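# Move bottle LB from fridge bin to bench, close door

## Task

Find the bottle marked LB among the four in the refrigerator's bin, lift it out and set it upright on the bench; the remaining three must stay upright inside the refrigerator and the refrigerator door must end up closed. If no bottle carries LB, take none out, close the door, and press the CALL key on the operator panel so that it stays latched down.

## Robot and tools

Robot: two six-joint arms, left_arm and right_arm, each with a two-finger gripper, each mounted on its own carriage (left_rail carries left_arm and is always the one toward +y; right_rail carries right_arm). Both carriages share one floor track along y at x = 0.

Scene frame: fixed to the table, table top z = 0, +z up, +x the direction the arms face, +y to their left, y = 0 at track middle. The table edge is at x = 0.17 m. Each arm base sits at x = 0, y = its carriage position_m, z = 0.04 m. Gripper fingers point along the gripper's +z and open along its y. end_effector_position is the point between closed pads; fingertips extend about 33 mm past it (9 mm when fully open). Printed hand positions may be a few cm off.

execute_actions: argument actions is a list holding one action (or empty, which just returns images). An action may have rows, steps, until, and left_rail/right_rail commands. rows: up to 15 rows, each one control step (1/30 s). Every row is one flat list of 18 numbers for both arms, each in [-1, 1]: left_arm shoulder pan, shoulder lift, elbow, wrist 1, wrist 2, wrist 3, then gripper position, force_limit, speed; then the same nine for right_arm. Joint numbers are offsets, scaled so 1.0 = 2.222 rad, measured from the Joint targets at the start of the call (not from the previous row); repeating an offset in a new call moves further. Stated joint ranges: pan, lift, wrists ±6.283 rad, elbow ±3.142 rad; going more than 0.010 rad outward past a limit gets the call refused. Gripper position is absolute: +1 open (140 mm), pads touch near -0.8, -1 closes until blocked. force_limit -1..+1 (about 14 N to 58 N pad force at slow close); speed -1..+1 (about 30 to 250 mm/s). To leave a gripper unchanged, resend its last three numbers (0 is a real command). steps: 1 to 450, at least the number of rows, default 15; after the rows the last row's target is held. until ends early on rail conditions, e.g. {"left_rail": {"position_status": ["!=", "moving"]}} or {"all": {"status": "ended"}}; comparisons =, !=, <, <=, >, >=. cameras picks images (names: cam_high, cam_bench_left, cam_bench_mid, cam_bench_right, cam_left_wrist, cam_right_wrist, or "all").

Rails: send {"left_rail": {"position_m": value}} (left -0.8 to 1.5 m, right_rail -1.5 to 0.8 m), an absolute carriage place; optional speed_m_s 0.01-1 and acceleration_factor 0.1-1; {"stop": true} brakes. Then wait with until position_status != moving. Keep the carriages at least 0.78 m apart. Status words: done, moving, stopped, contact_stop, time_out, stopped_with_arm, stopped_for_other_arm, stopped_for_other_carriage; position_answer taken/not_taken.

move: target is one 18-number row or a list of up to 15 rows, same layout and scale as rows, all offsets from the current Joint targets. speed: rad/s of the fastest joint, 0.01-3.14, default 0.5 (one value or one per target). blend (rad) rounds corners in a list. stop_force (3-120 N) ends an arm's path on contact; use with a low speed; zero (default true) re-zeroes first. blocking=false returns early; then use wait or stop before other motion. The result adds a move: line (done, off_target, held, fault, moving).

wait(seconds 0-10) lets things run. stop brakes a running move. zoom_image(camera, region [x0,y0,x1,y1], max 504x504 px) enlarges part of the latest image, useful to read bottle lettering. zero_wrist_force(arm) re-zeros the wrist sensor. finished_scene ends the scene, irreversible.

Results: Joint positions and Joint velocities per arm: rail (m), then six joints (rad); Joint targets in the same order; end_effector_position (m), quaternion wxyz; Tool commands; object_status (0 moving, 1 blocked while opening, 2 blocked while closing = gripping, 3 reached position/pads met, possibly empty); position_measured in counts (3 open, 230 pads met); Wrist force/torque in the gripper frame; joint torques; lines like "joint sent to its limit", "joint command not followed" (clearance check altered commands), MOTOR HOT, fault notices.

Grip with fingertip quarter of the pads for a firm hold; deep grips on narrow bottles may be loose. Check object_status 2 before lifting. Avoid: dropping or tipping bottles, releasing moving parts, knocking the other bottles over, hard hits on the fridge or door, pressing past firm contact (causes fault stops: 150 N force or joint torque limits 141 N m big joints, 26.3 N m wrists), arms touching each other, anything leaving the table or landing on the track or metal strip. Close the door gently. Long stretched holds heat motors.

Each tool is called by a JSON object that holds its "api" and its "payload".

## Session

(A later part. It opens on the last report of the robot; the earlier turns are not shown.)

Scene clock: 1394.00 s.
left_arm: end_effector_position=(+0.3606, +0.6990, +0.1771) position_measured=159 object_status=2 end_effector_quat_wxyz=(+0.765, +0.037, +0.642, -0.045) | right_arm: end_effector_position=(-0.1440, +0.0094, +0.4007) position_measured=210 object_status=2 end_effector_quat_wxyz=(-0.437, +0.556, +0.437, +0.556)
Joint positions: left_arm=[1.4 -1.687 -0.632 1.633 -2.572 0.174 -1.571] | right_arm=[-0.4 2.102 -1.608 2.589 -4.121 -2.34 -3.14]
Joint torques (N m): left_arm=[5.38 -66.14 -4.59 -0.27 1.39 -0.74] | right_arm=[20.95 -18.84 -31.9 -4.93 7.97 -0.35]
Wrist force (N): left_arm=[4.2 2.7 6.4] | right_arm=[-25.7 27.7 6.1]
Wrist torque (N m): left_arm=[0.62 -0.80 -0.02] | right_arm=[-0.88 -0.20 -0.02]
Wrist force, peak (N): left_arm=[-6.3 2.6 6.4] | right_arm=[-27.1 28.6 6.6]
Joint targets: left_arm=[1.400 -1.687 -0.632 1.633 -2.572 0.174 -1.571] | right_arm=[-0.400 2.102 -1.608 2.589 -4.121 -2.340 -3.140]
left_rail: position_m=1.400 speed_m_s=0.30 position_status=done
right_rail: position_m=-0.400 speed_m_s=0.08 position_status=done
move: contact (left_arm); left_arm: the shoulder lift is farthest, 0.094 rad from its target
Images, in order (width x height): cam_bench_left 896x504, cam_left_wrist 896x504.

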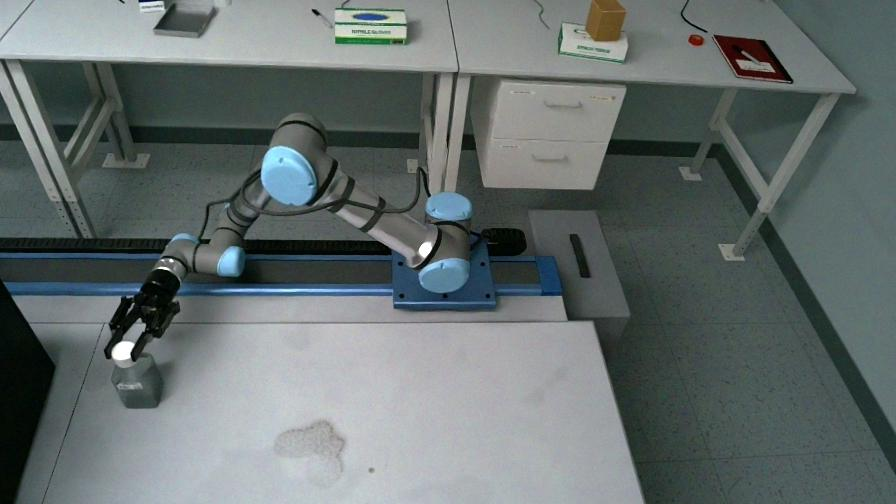

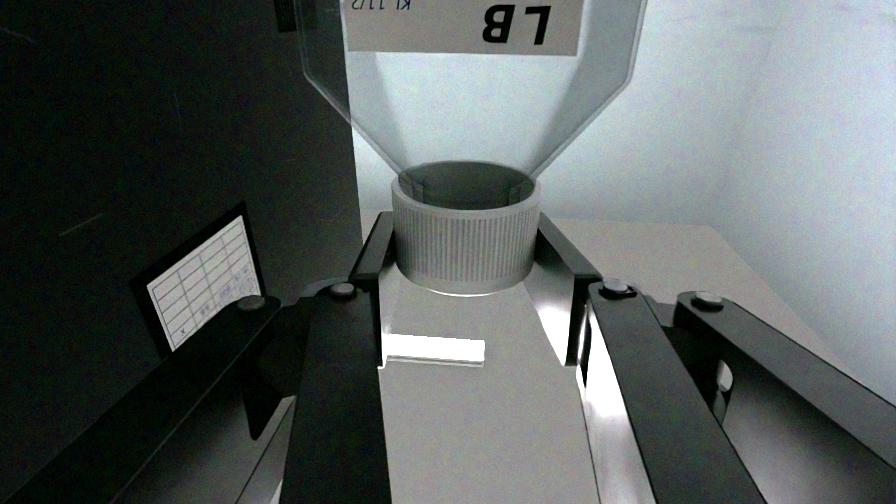

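{"api": "move", "payload": {"target": [0,0.0426,-0.0118,-0.0307,0,0,-0.98,-0.1,-1,0,0,0,0,0,0,-0.98,0.2,-1], "speed": 0.025, "stop_force": 5, "cameras": ["cam_bench_left"]}}

Scene clock: 1410.40 s.
left_arm: end_effector_position=(+0.3606, +0.6991, +0.1765) position_measured=159 object_status=2 end_effector_quat_wxyz=(+0.765, +0.038, +0.642, -0.045) | right_arm: end_effector_position=(-0.1440, +0.0094, +0.4007) position_measured=210 object_status=2 end_effector_quat_wxyz=(-0.437, +0.556, +0.437, +0.556)
Joint positions: left_arm=[1.4 -1.687 -0.631 1.633 -2.573 0.174 -1.571] | right_arm=[-0.4 2.102 -1.608 2.589 -4.121 -2.34 -3.14]
Joint torques (N m): left_arm=[-4.76 -63.03 -2.95 0.16 0.26 -0.79] | right_arm=[20.62 -19.03 -32.26 -4.95 8.06 -0.54]
Wrist force (N): left_arm=[-0.5 1.5 7.5] | right_arm=[-26.8 28.2 6.4]
Wrist torque (N m): left_arm=[0.52 -0.75 -0.06] | right_arm=[-0.87 -0.19 -0.02]
Wrist force, peak (N): left_arm=[-6.8 3.3 10.4] | right_arm=[-27.2 28.6 6.5]
Joint targets: left_arm=[1.400 -1.687 -0.631 1.633 -2.573 0.174 -1.571] | right_arm=[-0.400 2.102 -1.608 2.589 -4.121 -2.340 -3.140]
left_rail: position_m=1.400 speed_m_s=0.30 position_status=done
right_rail: position_m=-0.400 speed_m_s=0.08 position_status=done
move: contact (left_arm); left_arm: the shoulder lift is farthest, 0.093 rad from its target
Images, in order (width x height): cam_bench_left 896x504.

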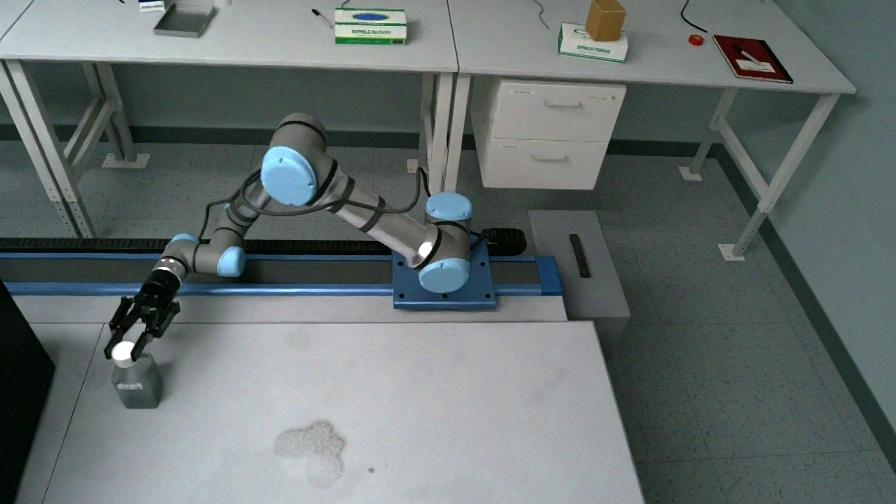

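{"api": "move", "payload": {"target": [0,0.0426,-0.0118,-0.0307,0,0,-0.98,-0.1,-1,0,0,0,0,0,0,-0.98,0.2,-1], "speed": 0.025, "stop_force": 6, "cameras": ["cam_left_wrist"]}}

{"api": "zoom_image", "payload": {"camera": "cam_left_wrist", "region": [250, 0, 700, 400]}}

Scene clock: 1413.77 s.
left_arm: end_effector_position=(+0.3606, +0.6991, +0.1763) position_measured=159 object_status=2 end_effector_quat_wxyz=(+0.765, +0.038, +0.642, -0.045) | right_arm: end_effector_position=(-0.1440, +0.0094, +0.4007) position_measured=210 object_status=2 end_effector_quat_wxyz=(-0.437, +0.556, +0.437, +0.556)
Joint positions: left_arm=[1.4 -1.687 -0.63 1.633 -2.573 0.174 -1.571] | right_arm=[-0.4 2.102 -1.608 2.589 -4.121 -2.34 -3.14]
Joint torques (N m): left_arm=[-4.77 -62.67 -20.2 0.36 -0.42 -0.67] | right_arm=[20.91 -18.07 -32.64 -4.93 7.85 -0.5]
Wrist force (N): left_arm=[-2.7 2.5 6.5] | right_arm=[-25.4 27.8 6.1]
Wrist torque (N m): left_arm=[0.50 -0.69 -0.02] | right_arm=[-0.85 -0.23 -0.02]
Wrist force, peak (N): left_arm=[-8.6 0.8 9.9] | right_arm=[-27.2 28.5 6.7]
Joint targets: left_arm=[1.400 -1.687 -0.630 1.633 -2.573 0.174 -1.571] | right_arm=[-0.400 2.102 -1.608 2.589 -4.121 -2.340 -3.140]
left_rail: position_m=1.400 speed_m_s=0.30 position_status=done
right_rail: position_m=-0.400 speed_m_s=0.08 position_status=done
move: contact (left_arm); left_arm: the shoulder lift is farthest, 0.094 rad from its target
Images, in order (width x height): cam_left_wrist 896x504.

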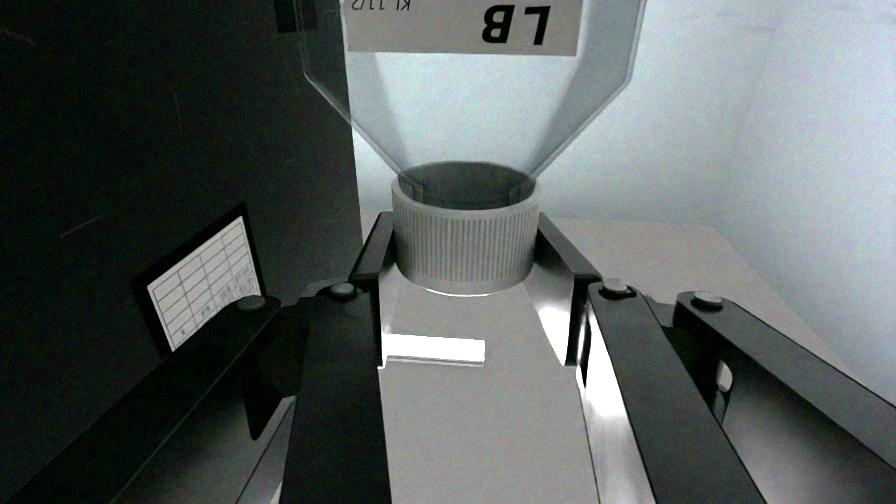

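Scaled by 1.120 from the camera's 896x504 image, which has a finer 1280x720 frame.

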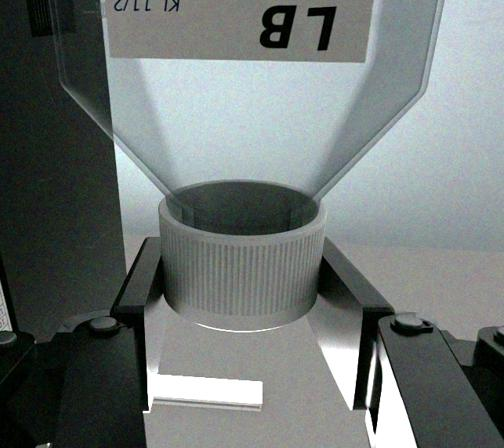

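{"api": "execute_actions", "payload": {"actions": [{"rows":[[0,0,0,0,0,0,0.1,-1,-1,0,0,0,0,0,0,-0.98,0.2,-1]],"steps":40}], "cameras": ["cam_left_wrist","cam_bench_left"]}}

Scene clock: 1419.30 s.
left_arm: end_effector_position=(+0.3606, +0.6991, +0.1763) position_measured=117 object_status=3 end_effector_quat_wxyz=(+0.765, +0.038, +0.642, -0.045) | right_arm: end_effector_position=(-0.1440, +0.0094, +0.4007) position_measured=210 object_status=2 end_effector_quat_wxyz=(-0.437, +0.556, +0.437, +0.556)
Joint positions: left_arm=[1.4 -1.687 -0.63 1.633 -2.573 0.174 -1.571] | right_arm=[-0.4 2.102 -1.608 2.589 -4.121 -2.34 -3.14]
Joint torques (N m): left_arm=[-4.42 -61.82 -18.19 0 2.7 -0.69] | right_arm=[21.1 -17.92 -33.22 -4.85 7.96 -0.59]
Wrist force (N): left_arm=[-0.5 2.3 7.2] | right_arm=[-25.9 28.0 6.3]
Wrist torque (N m): left_arm=[0.53 -0.63 -0.02] | right_arm=[-0.86 -0.22 -0.02]
Wrist force, peak (N): left_arm=[-1.2 2.3 7.7] | right_arm=[-27.2 28.7 6.5]
Joint targets: left_arm=[1.400 -1.687 -0.630 1.633 -2.573 0.174 -1.571] | right_arm=[-0.400 2.102 -1.608 2.589 -4.121 -2.340 -3.140]
left_rail: position_m=1.400 speed_m_s=0.30 position_status=done
right_rail: position_m=-0.400 speed_m_s=0.08 position_status=done
Images, in order (width x height): cam_bench_left 896x504, cam_left_wrist 896x504.

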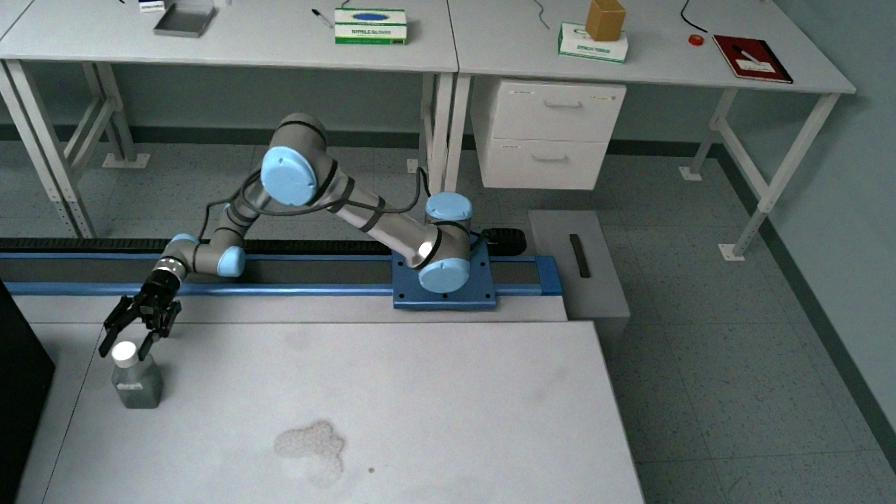

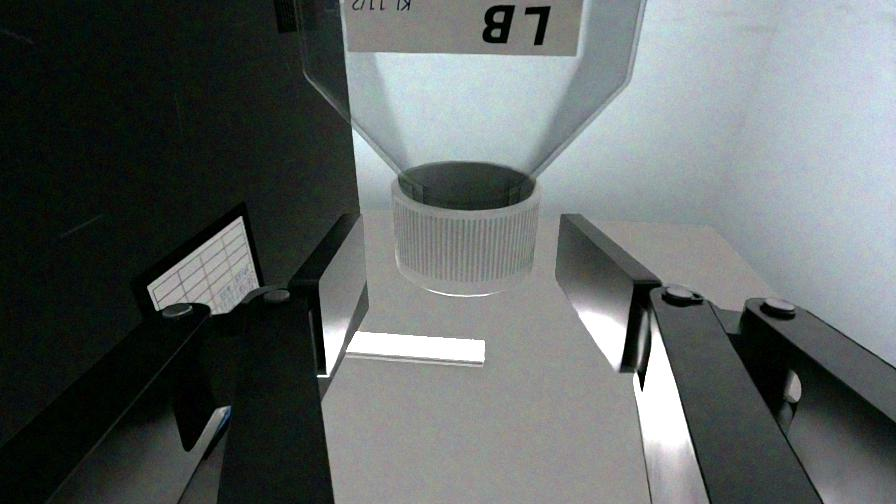

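{"api": "move", "payload": {"target": [[-0.06,-0.075,0.075,0.01,0.02,0,0.1,-1,-1,0,0,0,0,0,0,-0.98,0.2,-1],[-0.1368,-0.2025,0.1683,0.0342,0.0788,0,0.1,-1,-1,0,0,0,0,0,0,-0.98,0.2,-1]], "speed": [0.15,0.3], "blend": 0.03, "stop_force": 8, "cameras": ["cam_bench_left","cam_left_wrist"]}}

Scene clock: 1428.17 s.
left_arm: end_effector_position=(+0.1699, +0.7373, +0.3703) position_measured=117 object_status=3 end_effector_quat_wxyz=(+0.801, +0.120, +0.561, -0.171) | right_arm: end_effector_position=(-0.1440, +0.0094, +0.4007) position_measured=210 object_status=2 end_effector_quat_wxyz=(-0.437, +0.556, +0.437, +0.556)
Joint positions: left_arm=[1.4 -1.991 -1.08 2.007 -2.497 0.349 -1.571] | right_arm=[-0.4 2.102 -1.608 2.589 -4.121 -2.34 -3.14]
Joint torques (N m): left_arm=[-8.3 -48.74 -5.17 0.09 4.45 -0.7] | right_arm=[21.27 -17.55 -33.66 -4.98 8.09 -0.62]
Wrist force (N): left_arm=[-0.7 2.6 7.5] | right_arm=[-25.7 27.8 6.0]
Wrist torque (N m): left_arm=[0.59 -0.65 -0.01] | right_arm=[-0.88 -0.20 -0.02]
Wrist force, peak (N): left_arm=[0.4 2.5 8.4] | right_arm=[-27.3 28.5 6.6]
Joint targets: left_arm=[1.400 -1.991 -1.080 2.007 -2.497 0.349 -1.571] | right_arm=[-0.400 2.102 -1.608 2.589 -4.121 -2.340 -3.140]
left_rail: position_m=1.400 speed_m_s=0.30 position_status=done
right_rail: position_m=-0.400 speed_m_s=0.08 position_status=done
move: done
Images, in order (width x height): cam_bench_left 896x504, cam_left_wrist 896x504.

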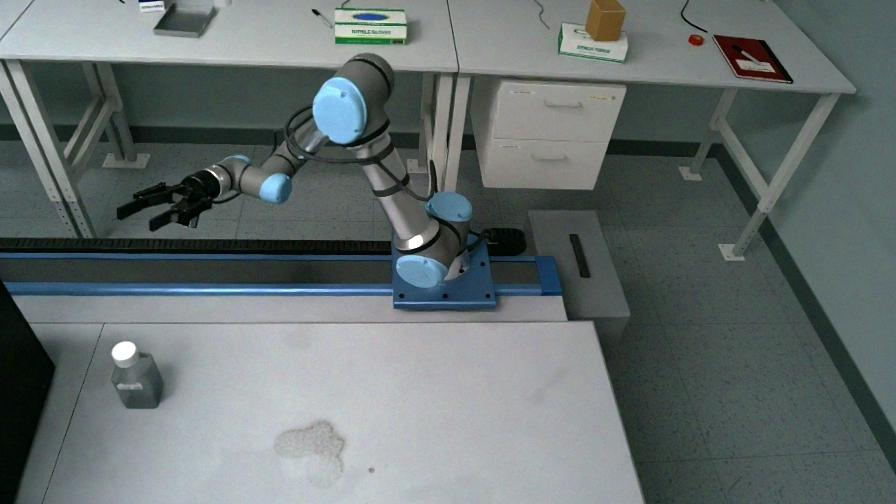

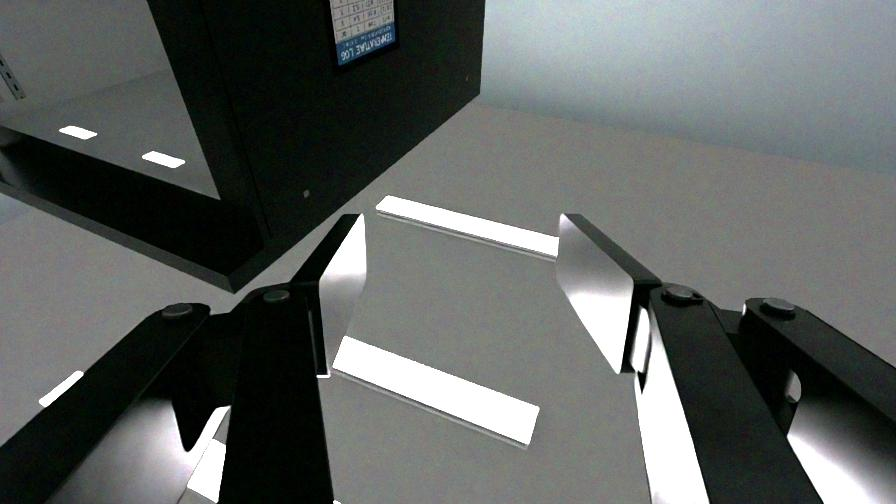

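{"api": "execute_actions", "payload": {"actions": [{"left_rail":{"position_m":1.5},"right_rail":{"position_m":-0.365},"rows":[[0,0,0,0,0,0,0.1,-1,-1,-0.0054,0,0,0,0,0,-0.98,0.2,-1]],"steps":60,"until":{"right_rail":{"position_status":["!=","moving"]}}}]}}

{"api": "execute_actions", "payload": {"actions": [{"right_rail":{"position_m":-0.32},"rows":[[0,0,0,0,0,0,0.1,-1,-1,-0.0054,0,0,0,0,0,-0.98,0.2,-1]],"steps":60,"until":{"right_rail":{"position_status":["!=","moving"]}}}], "cameras": ["cam_high"]}}

Scene clock: 1432.53 s.
left_arm: end_effector_position=(+0.1699, +0.8372, +0.3703) position_measured=117 object_status=3 end_effector_quat_wxyz=(+0.801, +0.120, +0.561, -0.171) | right_arm: end_effector_position=(-0.1392, +0.0461, +0.4007) position_measured=210 object_status=2 end_effector_quat_wxyz=(-0.434, +0.559, +0.434, +0.558)
Joint positions: left_arm=[1.5 -1.991 -1.08 2.007 -2.497 0.349 -1.571] | right_arm=[-0.365 2.09 -1.608 2.589 -4.121 -2.34 -3.14]
Joint torques (N m): left_arm=[-7.45 -45.16 -9.66 -0.4 4.04 -0.71] | right_arm=[-25.67 -17.57 -6.98 -7.78 -11.79 -0.79]
Wrist force (N): left_arm=[-0.7 2.3 6.8] | right_arm=[-11.5 -39.1 -6.2]
Wrist torque (N m): left_arm=[0.51 -0.63 -0.01] | right_arm=[-0.10 -0.17 0.01]
Wrist force, peak (N): left_arm=[-0.5 2.7 7.8] | right_arm=[-12.5 -48.8 -9.9]
Joint targets: left_arm=[1.500 -1.991 -1.080 2.007 -2.497 0.349 -1.571] | right_arm=[-0.365 2.090 -1.608 2.589 -4.121 -2.340 -3.140]
left_rail: position_m=1.500 speed_m_s=0.30 position_status=done
right_rail: position_m=-0.365 speed_m_s=0.08 position_status=done

Scene clock: 1433.50 s.
left_arm: end_effector_position=(+0.1699, +0.8372, +0.3703) position_measured=117 object_status=3 end_effector_quat_wxyz=(+0.801, +0.120, +0.561, -0.171) | right_arm: end_effector_position=(-0.1340, +0.0927, +0.4007) position_measured=210 object_status=2 end_effector_quat_wxyz=(-0.430, +0.562, +0.430, +0.561)
Joint positions: left_arm=[1.5 -1.991 -1.08 2.007 -2.497 0.349 -1.571] | right_arm=[-0.32 2.078 -1.608 2.589 -4.121 -2.34 -3.14]
Joint torques (N m): left_arm=[-5.82 -41.8 -15.33 -0.81 3.5 -0.7] | right_arm=[10.56 -17.97 -23.88 -4.05 9.33 -0.78]
Wrist force (N): left_arm=[-0.9 2.5 7.5] | right_arm=[-18.8 20.9 -0.5]
Wrist torque (N m): left_arm=[0.57 -0.60 -0.01] | right_arm=[-1.14 -0.14 0.04]
Wrist force, peak (N): left_arm=[-0.7 2.7 7.6] | right_arm=[-9.1 -50.6 -10.4]
Joint targets: left_arm=[1.500 -1.991 -1.080 2.007 -2.497 0.349 -1.571] | right_arm=[-0.320 2.078 -1.608 2.589 -4.121 -2.340 -3.140]
left_rail: position_m=1.500 speed_m_s=0.30 position_status=done
right_rail: position_m=-0.320 speed_m_s=0.08 position_status=done
Images, in order (width x height): cam_high 896x504.

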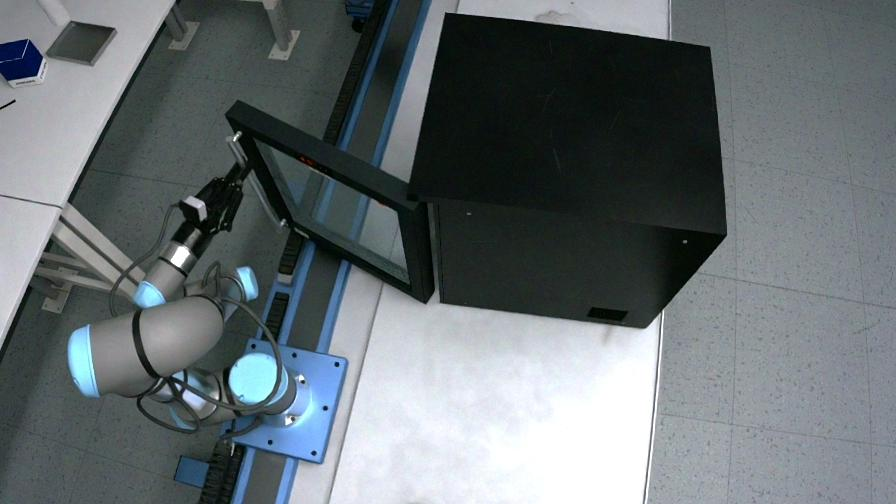

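{"api": "move", "payload": {"target": [[0,0,0,0,0,0,0.1,-1,-1,-0.0036,0,0,0,0,0,-0.98,0.2,-1],[0,0,0,0,0,0,0.1,-1,-1,-0.0128,0.0476,-0.0491,0.0008,-0.0319,0,-0.98,0.2,-1],[0,0,0,0,0,0,0.1,-1,-1,-0.0261,0.0891,-0.0981,0.0086,-0.0576,0,-0.98,0.2,-1],[0,0,0,0,0,0,0.1,-1,-1,-0.0417,0.1257,-0.148,0.0216,-0.0815,0,-0.98,0.2,-1],[0,0,0,0,0,0,0.1,-1,-1,-0.0585,0.1593,-0.198,0.0387,-0.104,0,-0.98,0.2,-1],[0,0,0,0,0,0,0.1,-1,-1,-0.0762,0.1916,-0.2494,0.0571,-0.1255,0,-0.98,0.2,-1],[0,0,0,0,0,0,0.1,-1,-1,-0.0945,0.2228,-0.3015,0.0774,-0.1467,0,-0.98,0.2,-1],[0,0,0,0,0,0,0.1,-1,-1,-0.1132,0.2538,-0.3545,0.1,-0.1671,0,-0.98,0.2,-1]], "speed": 0.2, "blend": 0.01, "cameras": ["cam_high","cam_right_wrist"]}}

Scene clock: 1447.90 s.
left_arm: end_effector_position=(+0.1699, +0.8372, +0.3703) position_measured=117 object_status=3 end_effector_quat_wxyz=(+0.801, +0.120, +0.561, -0.171) | right_arm: end_effector_position=(-0.0143, +0.3257, +0.4004) position_measured=210 object_status=2 end_effector_quat_wxyz=(-0.238, +0.666, +0.237, +0.666)
Joint positions: left_arm=[1.5 -1.991 -1.08 2.007 -2.497 0.349 -1.571] | right_arm=[-0.32 1.827 -1.045 1.802 -3.899 -2.711 -3.14]
Joint torques (N m): left_arm=[6.02 -36.14 -25.5 -5.18 0.67 -0.65] | right_arm=[0.49 -33.2 -35.63 1.75 6.37 -0.8]
Wrist force (N): left_arm=[-0.6 2.5 7.4] | right_arm=[-7.4 24.8 2.4]
Wrist torque (N m): left_arm=[0.59 -0.66 -0.01] | right_arm=[-0.57 -0.22 0.07]
Wrist force, peak (N): left_arm=[-0.7 2.6 7.9] | right_arm=[-34.2 -42.3 -2.2]
Joint targets: left_arm=[1.500 -1.991 -1.080 2.007 -2.497 0.349 -1.571] | right_arm=[-0.320 1.826 -1.044 1.801 -3.899 -2.712 -3.140]
left_rail: position_m=1.500 speed_m_s=0.30 position_status=done
right_rail: position_m=-0.320 speed_m_s=0.08 position_status=done
move: done; blend cut to 0.004 rad at target 1
Images, in order (width x height): cam_high 896x504, cam_right_wrist 896x504.

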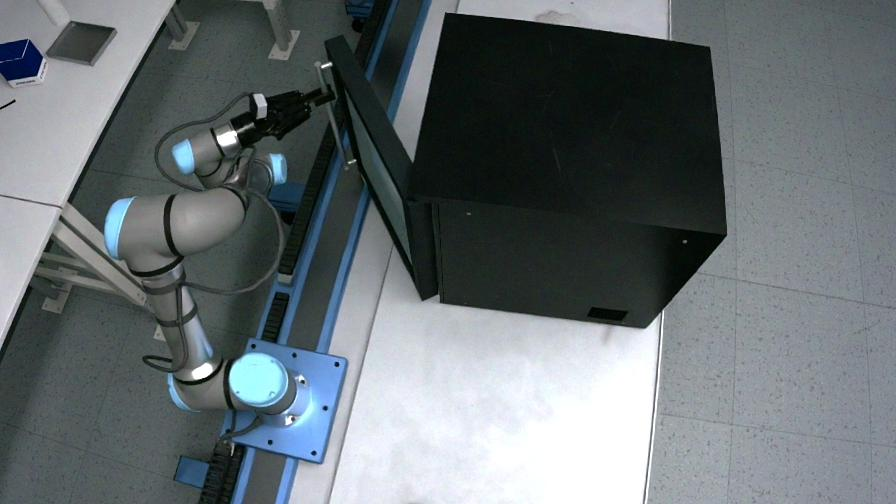

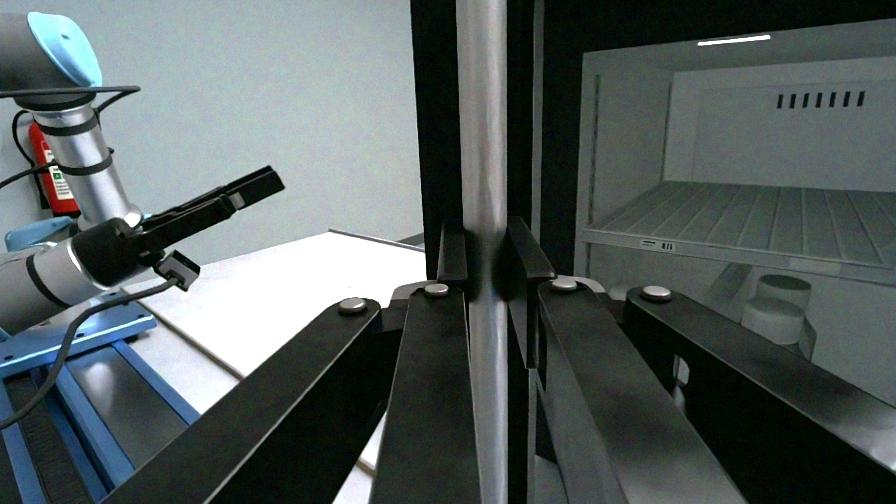

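{"api": "move", "payload": {"target": [[0,0,0,0,0,0,0.1,-1,-1,-0.0189,0.0306,-0.054,0.0234,-0.0203,0,-0.98,0.2,-1],[0,0,0,0,0,0,0.1,-1,-1,-0.0382,0.0613,-0.1099,0.0488,-0.0398,0,-0.98,0.2,-1],[0,0,0,0,0,0,0.1,-1,-1,-0.0581,0.0923,-0.1674,0.0756,-0.0594,0,-0.98,0.2,-1],[0,0,0,0,0,0,0.1,-1,-1,-0.0775,0.1241,-0.2274,0.1035,-0.0791,0,-0.98,0.2,-1],[0,0,0,0,0,0,0.1,-1,-1,-0.0972,0.1575,-0.2912,0.1341,-0.0986,0,-0.98,0.2,-1],[0,0,0,0,0,0,0.1,-1,-1,-0.1175,0.1931,-0.3607,0.1677,-0.1177,0,-0.98,0.2,-1]], "speed": 0.2, "blend": 0.01, "cameras": ["cam_high","cam_right_wrist"]}}

Scene clock: 1458.37 s.
left_arm: end_effector_position=(+0.1699, +0.8372, +0.3703) position_measured=117 object_status=3 end_effector_quat_wxyz=(+0.801, +0.120, +0.561, -0.171) | right_arm: end_effector_position=(+0.1775, +0.4418, +0.4004) position_measured=210 object_status=2 end_effector_quat_wxyz=(-0.058, +0.705, +0.057, +0.705)
Joint positions: left_arm=[1.5 -1.991 -1.08 2.007 -2.497 0.349 -1.571] | right_arm=[-0.32 1.565 -0.616 1 -3.526 -2.973 -3.14]
Joint torques (N m): left_arm=[5.66 -35.84 -25.44 -5.35 0.72 -0.58] | right_arm=[-0.32 -49.81 -35.86 4.56 8.46 -1.02]
Wrist force (N): left_arm=[-0.3 2.8 7.4] | right_arm=[-5.1 32.3 3.6]
Wrist torque (N m): left_arm=[0.62 -0.71 -0.01] | right_arm=[-0.60 -0.25 0.00]
Wrist force, peak (N): left_arm=[-0.8 2.6 7.7] | right_arm=[-4.8 37.7 4.5]
Joint targets: left_arm=[1.500 -1.991 -1.080 2.007 -2.497 0.349 -1.571] | right_arm=[-0.320 1.565 -0.615 1.000 -3.526 -2.973 -3.140]
left_rail: position_m=1.500 speed_m_s=0.30 position_status=done
right_rail: position_m=-0.320 speed_m_s=0.08 position_status=done
move: done
Images, in order (width x height): cam_high 896x504, cam_right_wrist 896x504.

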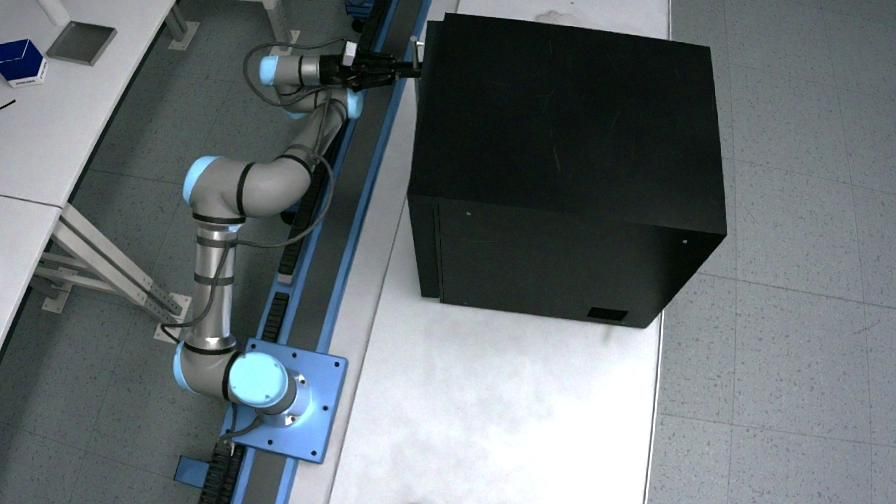

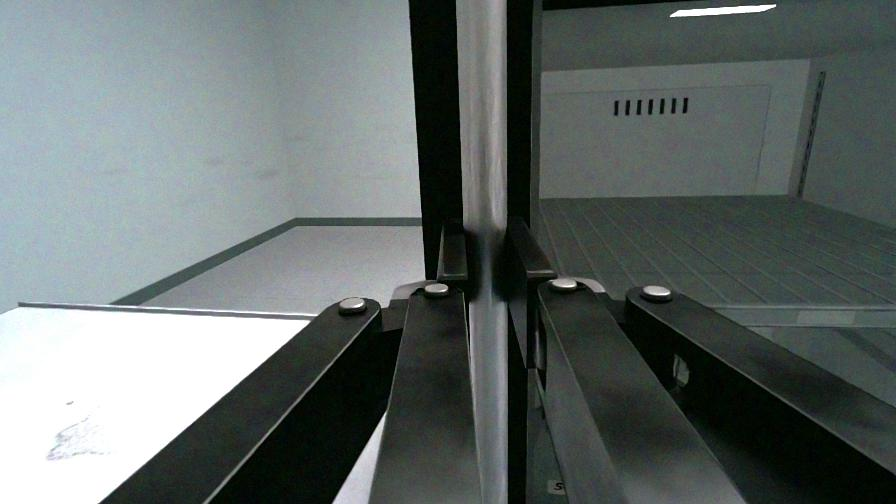

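{"api": "move", "payload": {"target": [0,0,0,0,0,0,0.1,-1,-1,-0.0203,0.0414,-0.0819,0.0401,-0.0194,0,-0.98,0.2,-1], "speed": 0.06, "stop_force": 25, "cameras": ["cam_high","cam_right_wrist"]}}

Scene clock: 1464.50 s.
left_arm: end_effector_position=(+0.1699, +0.8372, +0.3703) position_measured=117 object_status=3 end_effector_quat_wxyz=(+0.801, +0.120, +0.561, -0.171) | right_arm: end_effector_position=(+0.2148, +0.4515, +0.4008) position_measured=210 object_status=2 end_effector_quat_wxyz=(-0.026, +0.707, +0.025, +0.707)
Joint positions: left_arm=[1.5 -1.991 -1.08 2.007 -2.497 0.349 -1.571] | right_arm=[-0.32 1.52 -0.523 0.818 -3.437 -3.019 -3.14]
Joint torques (N m): left_arm=[5.34 -36.15 -26.04 -5.3 0.81 -0.55] | right_arm=[-2.75 -60.8 -40.97 5.08 11.79 -1.03]
Wrist force (N): left_arm=[-0.3 2.4 7.4] | right_arm=[-19.3 42.9 -3.5]
Wrist torque (N m): left_arm=[0.55 -0.70 0.00] | right_arm=[-0.94 -0.28 -0.02]
Wrist force, peak (N): left_arm=[-0.5 2.8 7.6] | right_arm=[-19.5 43.3 -1.6]
Joint targets: left_arm=[1.500 -1.991 -1.080 2.007 -2.497 0.349 -1.571] | right_arm=[-0.320 1.520 -0.523 0.818 -3.437 -3.016 -3.140]
left_rail: position_m=1.500 speed_m_s=0.30 position_status=done
right_rail: position_m=-0.320 speed_m_s=0.08 position_status=done
move: done
Images, in order (width x height): cam_high 896x504, cam_right_wrist 896x504.

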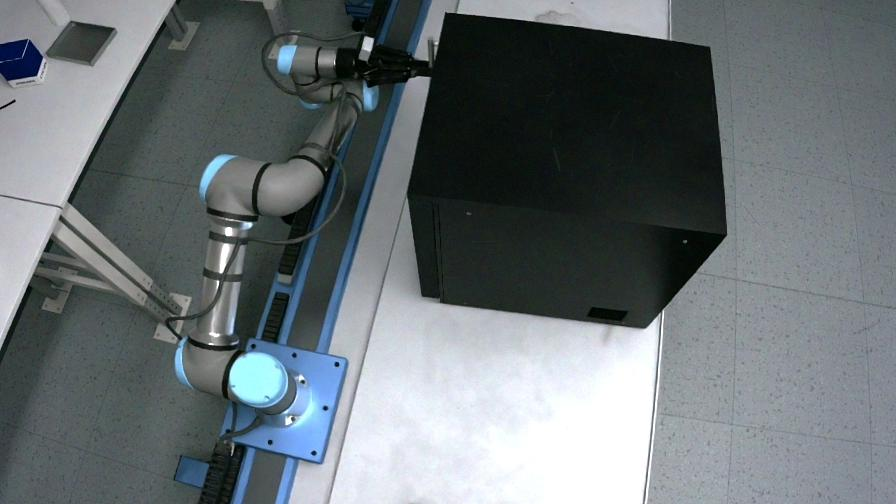

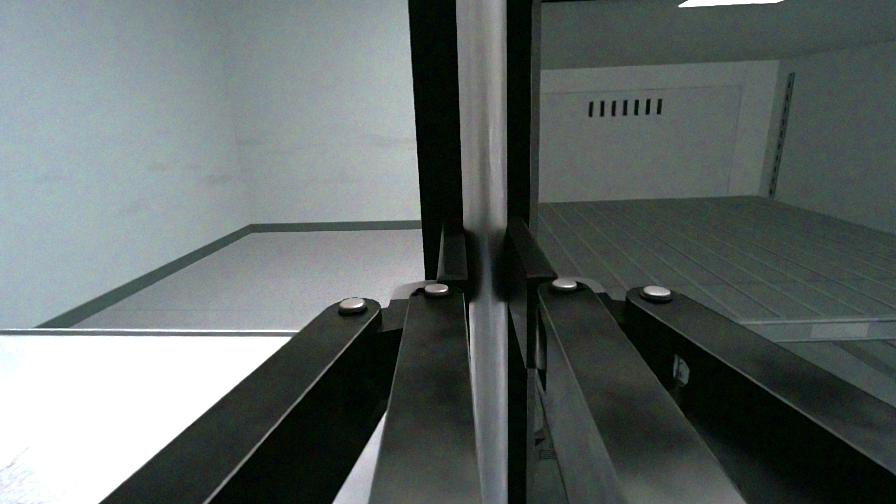

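{"api": "execute_actions", "payload": {"actions": [{"rows":[[0,0,0,0,0,0,0.1,-1,-1,0,0,0,0,0,0,-0.3,-1,-0.8]],"steps":45}], "cameras": ["cam_right_wrist"]}}

{"api": "execute_actions", "payload": {"actions": [{"rows":[[0,0,0,0,0,0,0.1,-1,-1,0,0,0,0,0,0,0.3,-1,-0.8]],"steps":45}], "cameras": ["cam_right_wrist"]}}

Scene clock: 1469.50 s.
left_arm: end_effector_position=(+0.1699, +0.8372, +0.3703) position_measured=117 object_status=3 end_effector_quat_wxyz=(+0.801, +0.120, +0.561, -0.171) | right_arm: end_effector_position=(+0.2147, +0.4524, +0.4008) position_measured=167 object_status=3 end_effector_quat_wxyz=(-0.027, +0.707, +0.026, +0.707)
Joint positions: left_arm=[1.5 -1.991 -1.08 2.007 -2.497 0.349 -1.571] | right_arm=[-0.32 1.52 -0.523 0.818 -3.437 -3.016 -3.14]
Joint torques (N m): left_arm=[5.26 -36.33 -25.77 -5.31 0.78 -0.41] | right_arm=[10.54 -65.5 -13.48 -1.73 -1.74 -1.04]
Wrist force (N): left_arm=[-0.6 2.1 7.3] | right_arm=[2.2 -2.9 -0.4]
Wrist torque (N m): left_arm=[0.50 -0.67 0.00] | right_arm=[-0.41 -0.27 -0.10]
Wrist force, peak (N): left_arm=[-1.1 2.8 7.7] | right_arm=[-19.2 43.2 -3.8]
Joint targets: left_arm=[1.500 -1.991 -1.080 2.007 -2.497 0.349 -1.571] | right_arm=[-0.320 1.520 -0.523 0.818 -3.437 -3.016 -3.140]
left_rail: position_m=1.500 speed_m_s=0.30 position_status=done
right_rail: position_m=-0.320 speed_m_s=0.08 position_status=done
Images, in order (width x height): cam_right_wrist 896x504.

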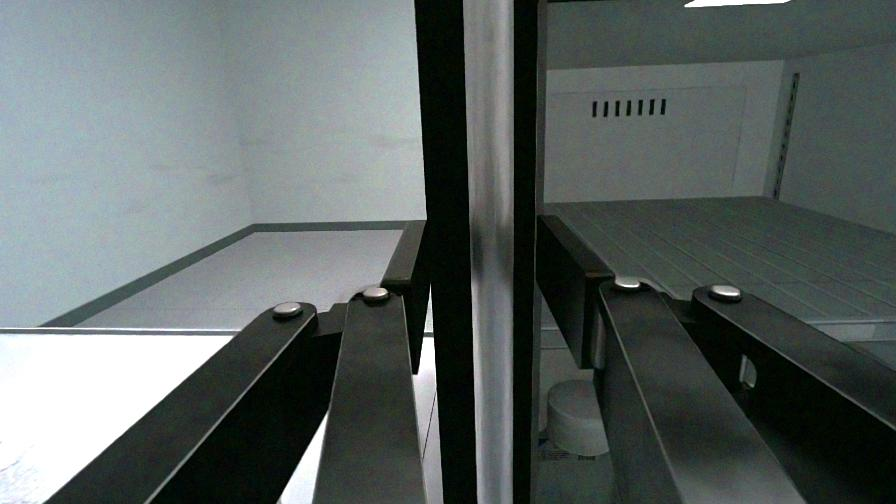

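Scene clock: 1471.20 s.
left_arm: end_effector_position=(+0.1699, +0.8372, +0.3703) position_measured=117 object_status=3 end_effector_quat_wxyz=(+0.801, +0.120, +0.561, -0.171) | right_arm: end_effector_position=(+0.2147, +0.4524, +0.4008) position_measured=91 object_status=3 end_effector_quat_wxyz=(-0.027, +0.707, +0.026, +0.707)
Joint positions: left_arm=[1.5 -1.991 -1.08 2.007 -2.497 0.349 -1.571] | right_arm=[-0.32 1.52 -0.523 0.818 -3.437 -3.016 -3.14]
Joint torques (N m): left_arm=[5.34 -36.25 -25.65 -5.3 0.69 -0.36] | right_arm=[11.47 -68.81 -13.48 -1.62 -1.62 -1.09]
Wrist force (N): left_arm=[-0.6 2.6 7.4] | right_arm=[1.9 -2.8 -0.3]
Wrist torque (N m): left_arm=[0.57 -0.64 -0.01] | right_arm=[-0.39 -0.23 -0.10]
Wrist force, peak (N): left_arm=[-0.8 2.7 7.6] | right_arm=[2.2 -3.0 -0.4]
Joint targets: left_arm=[1.500 -1.991 -1.080 2.007 -2.497 0.349 -1.571] | right_arm=[-0.320 1.520 -0.523 0.818 -3.437 -3.016 -3.140]
left_rail: position_m=1.500 speed_m_s=0.30 position_status=done
right_rail: position_m=-0.320 speed_m_s=0.08 position_status=done
Images, in order (width x height): cam_right_wrist 896x504.

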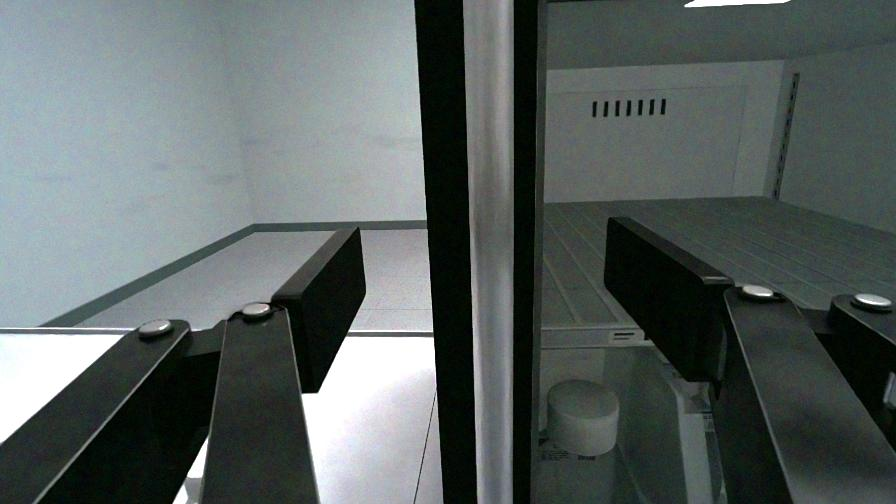

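{"api": "move", "payload": {"target": [0,0,0,0,0,0,0.1,-1,-1,0.0545,0.0108,-0.0221,0.0108,-0.054,0,0.3,-1,-0.8], "speed": 0.08, "stop_force": 15, "cameras": ["cam_high","cam_right_wrist","cam_bench_mid"]}}

{"api": "zoom_image", "payload": {"camera": "cam_high", "region": [380, 0, 520, 320]}}

Scene clock: 1476.53 s.
left_arm: end_effector_position=(+0.1699, +0.8372, +0.3703) position_measured=117 object_status=3 end_effector_quat_wxyz=(+0.801, +0.120, +0.561, -0.171) | right_arm: end_effector_position=(+0.1243, +0.4433, +0.4014) position_measured=91 object_status=3 end_effector_quat_wxyz=(-0.028, +0.707, +0.026, +0.707)
Joint positions: left_arm=[1.5 -1.991 -1.08 2.007 -2.497 0.349 -1.571] | right_arm=[-0.32 1.641 -0.499 0.769 -3.413 -3.136 -3.14]
Joint torques (N m): left_arm=[5.91 -36.03 -25.53 -5.26 0.71 -0.54] | right_arm=[11.07 -55.09 -32.29 1.6 -1.67 -1.16]
Wrist force (N): left_arm=[-0.8 2.4 7.5] | right_arm=[1.4 -3.5 -0.5]
Wrist torque (N m): left_arm=[0.55 -0.63 0.00] | right_arm=[-0.53 -0.09 -0.06]
Wrist force, peak (N): left_arm=[-0.7 2.6 7.8] | right_arm=[1.5 -3.6 -0.7]
Joint targets: left_arm=[1.500 -1.991 -1.080 2.007 -2.497 0.349 -1.571] | right_arm=[-0.320 1.641 -0.499 0.769 -3.413 -3.136 -3.140]
left_rail: position_m=1.500 speed_m_s=0.30 position_status=done
right_rail: position_m=-0.320 speed_m_s=0.08 position_status=done
move: done
Images, in order (width x height): cam_high 896x504, cam_bench_mid 896x504, cam_right_wrist 896x504.

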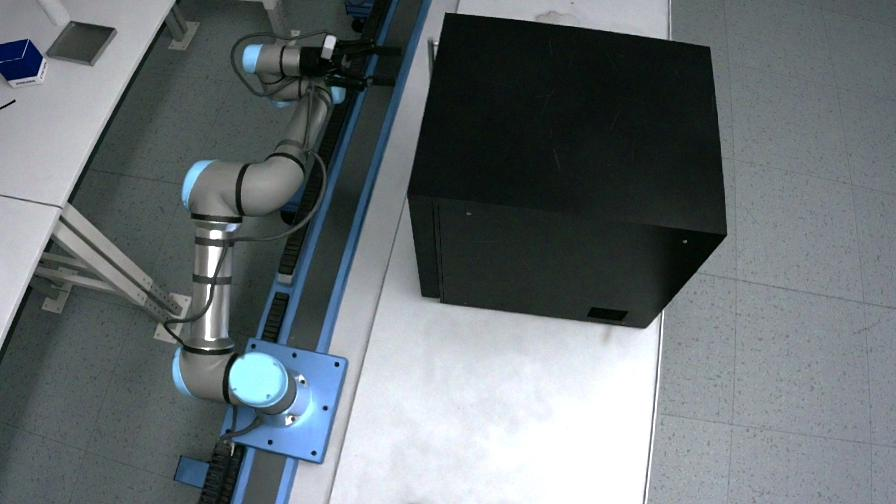

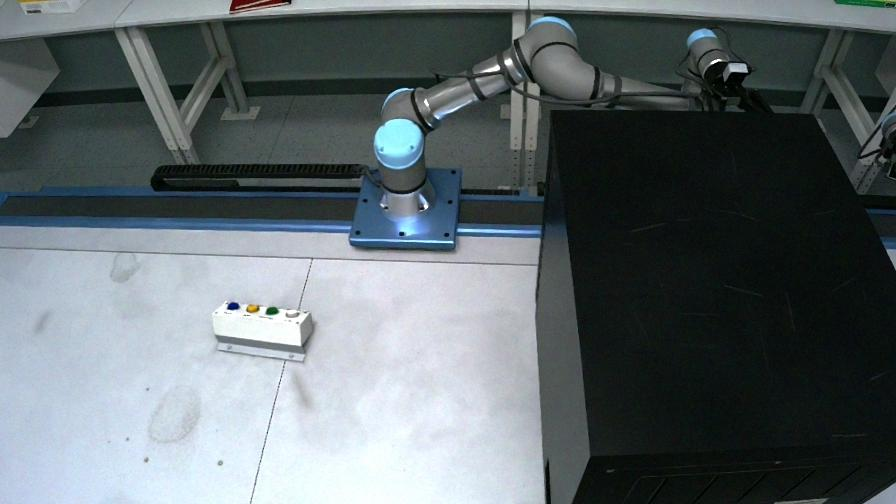

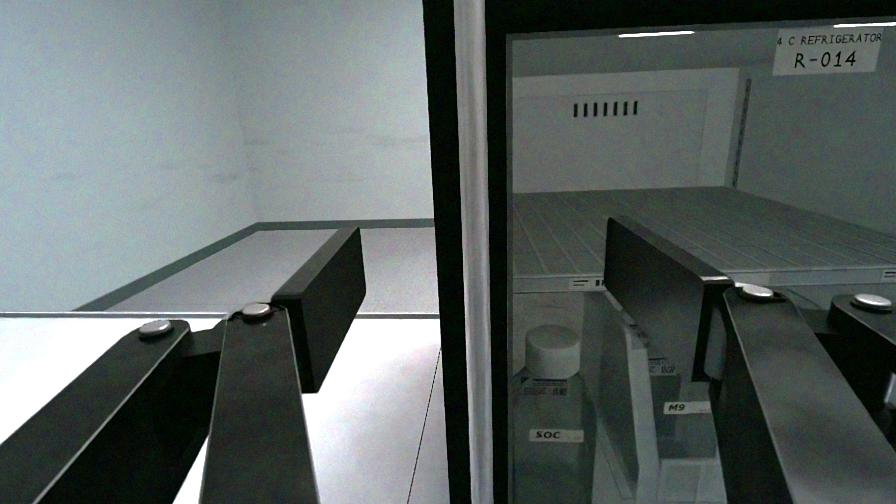

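Scaled by 1.575 from the camera's 896x504 image, which has a finer 1280x720 frame.

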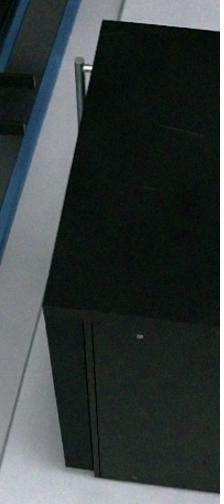

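{"api": "execute_actions", "payload": {"actions": [{"rows":[[0,0,0,0,0,0,0.1,-1,-1,0,0,0,0,0,0,-1,-1,0]],"steps":50}]}}

{"api": "move", "payload": {"target": [0,0,0,0,0,0,0.1,-1,-1,-0.0436,-0.0086,0.0177,-0.0086,0.0432,0,-1,-1,0], "speed": 0.04, "stop_force": 20, "cameras": ["cam_right_wrist"]}}

Scene clock: 1481.87 s.
left_arm: end_effector_position=(+0.1699, +0.8372, +0.3703) position_measured=117 object_status=3 end_effector_quat_wxyz=(+0.801, +0.120, +0.561, -0.171) | right_arm: end_effector_position=(+0.1243, +0.4433, +0.4014) position_measured=233 object_status=3 end_effector_quat_wxyz=(-0.028, +0.707, +0.026, +0.707)
Joint positions: left_arm=[1.5 -1.991 -1.08 2.007 -2.497 0.349 -1.571] | right_arm=[-0.32 1.641 -0.499 0.769 -3.413 -3.136 -3.14]
Joint torques (N m): left_arm=[5.4 -36.03 -25.27 -5.31 0.73 -0.37] | right_arm=[11 -55.1 -31.97 1.56 -1.55 -1.11]
Wrist force (N): left_arm=[-0.6 2.7 7.4] | right_arm=[1.2 -3.1 -0.8]
Wrist torque (N m): left_arm=[0.60 -0.65 -0.01] | right_arm=[-0.46 -0.09 -0.06]
Wrist force, peak (N): left_arm=[-0.7 2.6 7.8] | right_arm=[1.7 -3.5 -0.6]
Joint targets: left_arm=[1.500 -1.991 -1.080 2.007 -2.497 0.349 -1.571] | right_arm=[-0.320 1.641 -0.499 0.769 -3.413 -3.136 -3.140]
left_rail: position_m=1.500 speed_m_s=0.30 position_status=done
right_rail: position_m=-0.320 speed_m_s=0.08 position_status=done

Scene clock: 1485.57 s.
left_arm: end_effector_position=(+0.1699, +0.8372, +0.3703) position_measured=117 object_status=3 end_effector_quat_wxyz=(+0.801, +0.120, +0.561, -0.171) | right_arm: end_effector_position=(+0.1900, +0.4511, +0.4009) position_measured=233 object_status=3 end_effector_quat_wxyz=(-0.027, +0.707, +0.026, +0.707)
Joint positions: left_arm=[1.5 -1.991 -1.08 2.007 -2.497 0.349 -1.571] | right_arm=[-0.32 1.553 -0.517 0.804 -3.43 -3.049 -3.14]
Joint torques (N m): left_arm=[5.24 -36.3 -25.24 -5.27 0.73 -0.35] | right_arm=[-2.38 -51.55 -31.46 1.89 -0.41 -1.16]
Wrist force (N): left_arm=[-0.7 2.5 7.2] | right_arm=[5.0 1.2 -22.1]
Wrist torque (N m): left_arm=[0.57 -0.65 -0.01] | right_arm=[-0.56 -0.22 -0.12]
Wrist force, peak (N): left_arm=[-0.7 2.5 7.7] | right_arm=[1.9 4.4 -63.6]
Joint targets: left_arm=[1.500 -1.991 -1.080 2.007 -2.497 0.349 -1.571] | right_arm=[-0.320 1.553 -0.517 0.804 -3.430 -3.049 -3.140]
left_rail: position_m=1.500 speed_m_s=0.30 position_status=done
right_rail: position_m=-0.320 speed_m_s=0.08 position_status=done
move: contact (right_arm)
Images, in order (width x height): cam_right_wrist 896x504.

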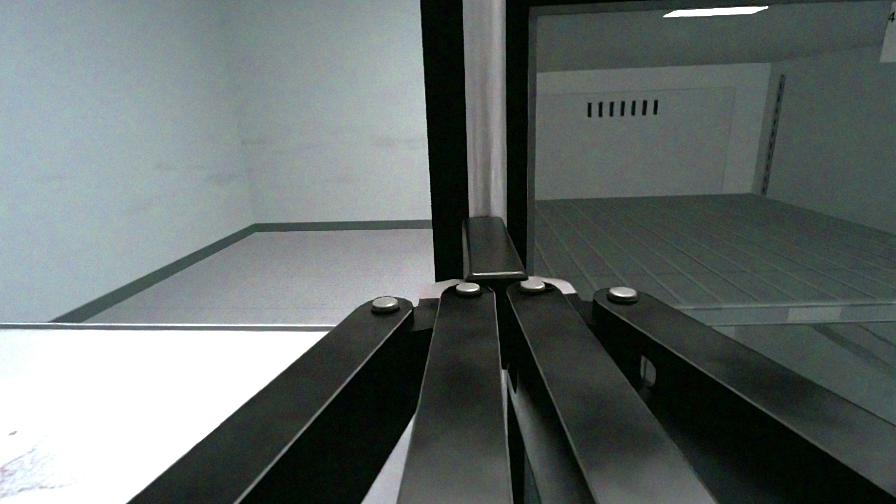

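{"api": "move", "payload": {"target": [0,0,0,0,0,0,0.1,-1,-1,0.0396,0.0081,-0.0158,0.0077,-0.0392,0,-1,-1,0], "speed": 0.15, "cameras": ["cam_high","cam_bench_left","cam_right_wrist"]}}

Scene clock: 1487.93 s.
left_arm: end_effector_position=(+0.1699, +0.8372, +0.3703) position_measured=117 object_status=3 end_effector_quat_wxyz=(+0.801, +0.120, +0.561, -0.171) | right_arm: end_effector_position=(+0.1245, +0.4435, +0.4006) position_measured=233 object_status=3 end_effector_quat_wxyz=(-0.028, +0.707, +0.026, +0.707)
Joint positions: left_arm=[1.5 -1.991 -1.08 2.007 -2.497 0.349 -1.571] | right_arm=[-0.32 1.641 -0.499 0.77 -3.413 -3.136 -3.14]
Joint torques (N m): left_arm=[5.78 -35.73 -25.01 -5.37 0.65 -0.44] | right_arm=[12.26 -55.26 -32.36 1.52 -1.98 -1.24]
Wrist force (N): left_arm=[-0.3 2.6 7.5] | right_arm=[1.3 -3.4 -0.5]
Wrist torque (N m): left_arm=[0.59 -0.70 -0.01] | right_arm=[-0.52 -0.12 -0.06]
Wrist force, peak (N): left_arm=[-0.8 2.5 8.0] | right_arm=[4.8 1.5 -22.2]
Joint targets: left_arm=[1.500 -1.991 -1.080 2.007 -2.497 0.349 -1.571] | right_arm=[-0.320 1.641 -0.499 0.769 -3.413 -3.136 -3.140]
left_rail: position_m=1.500 speed_m_s=0.30 position_status=done
right_rail: position_m=-0.320 speed_m_s=0.08 position_status=done
move: done
Images, in order (width x height): cam_high 896x504, cam_bench_left 896x504, cam_right_wrist 896x504.

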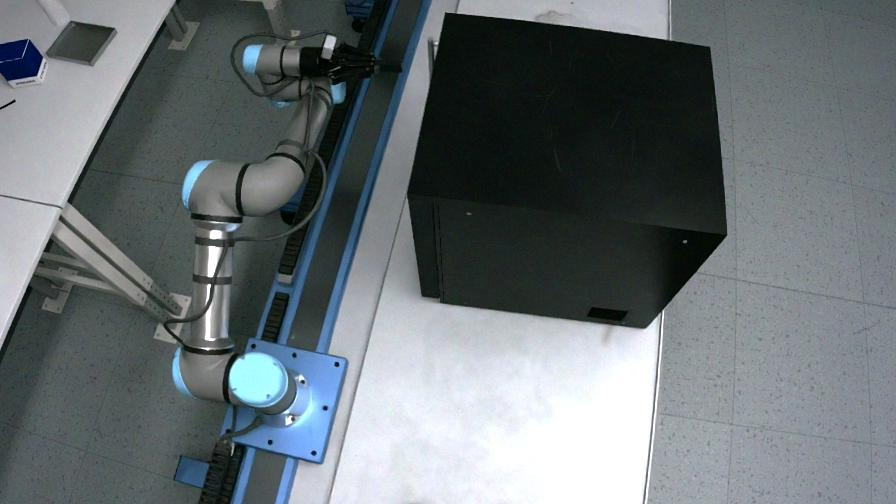

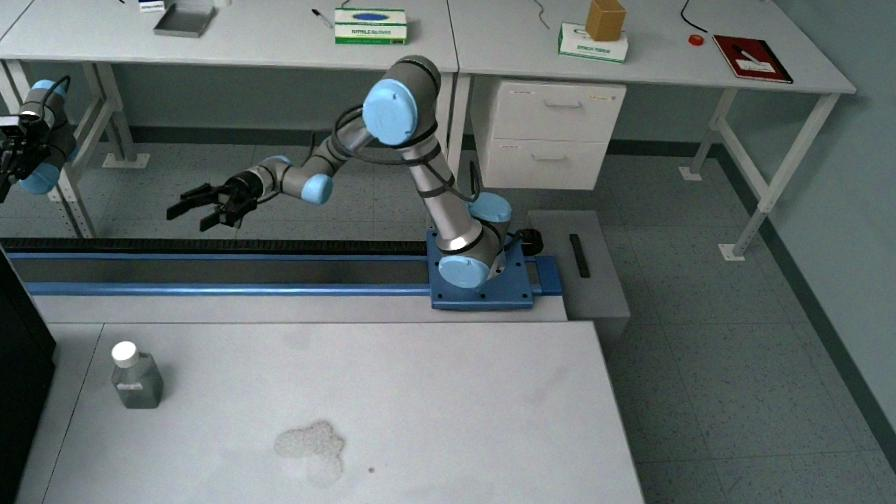

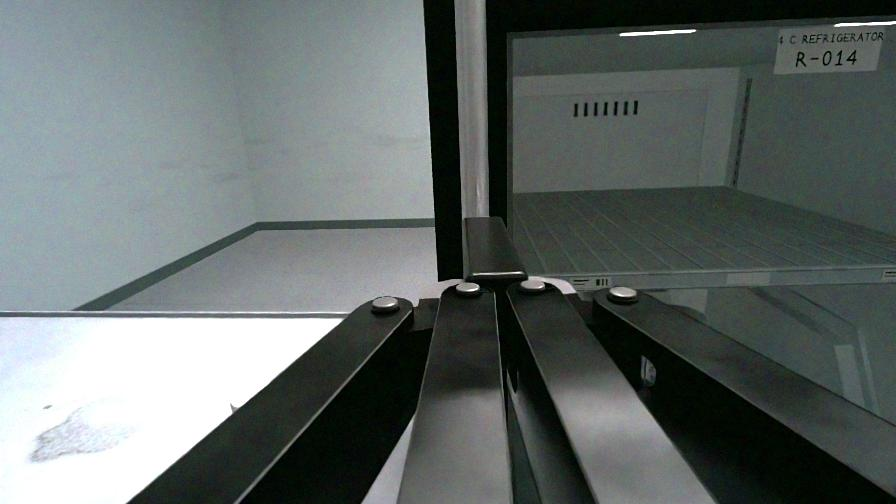

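{"api": "finished_scene", "payload": {}}

The scene is finished: the task was done.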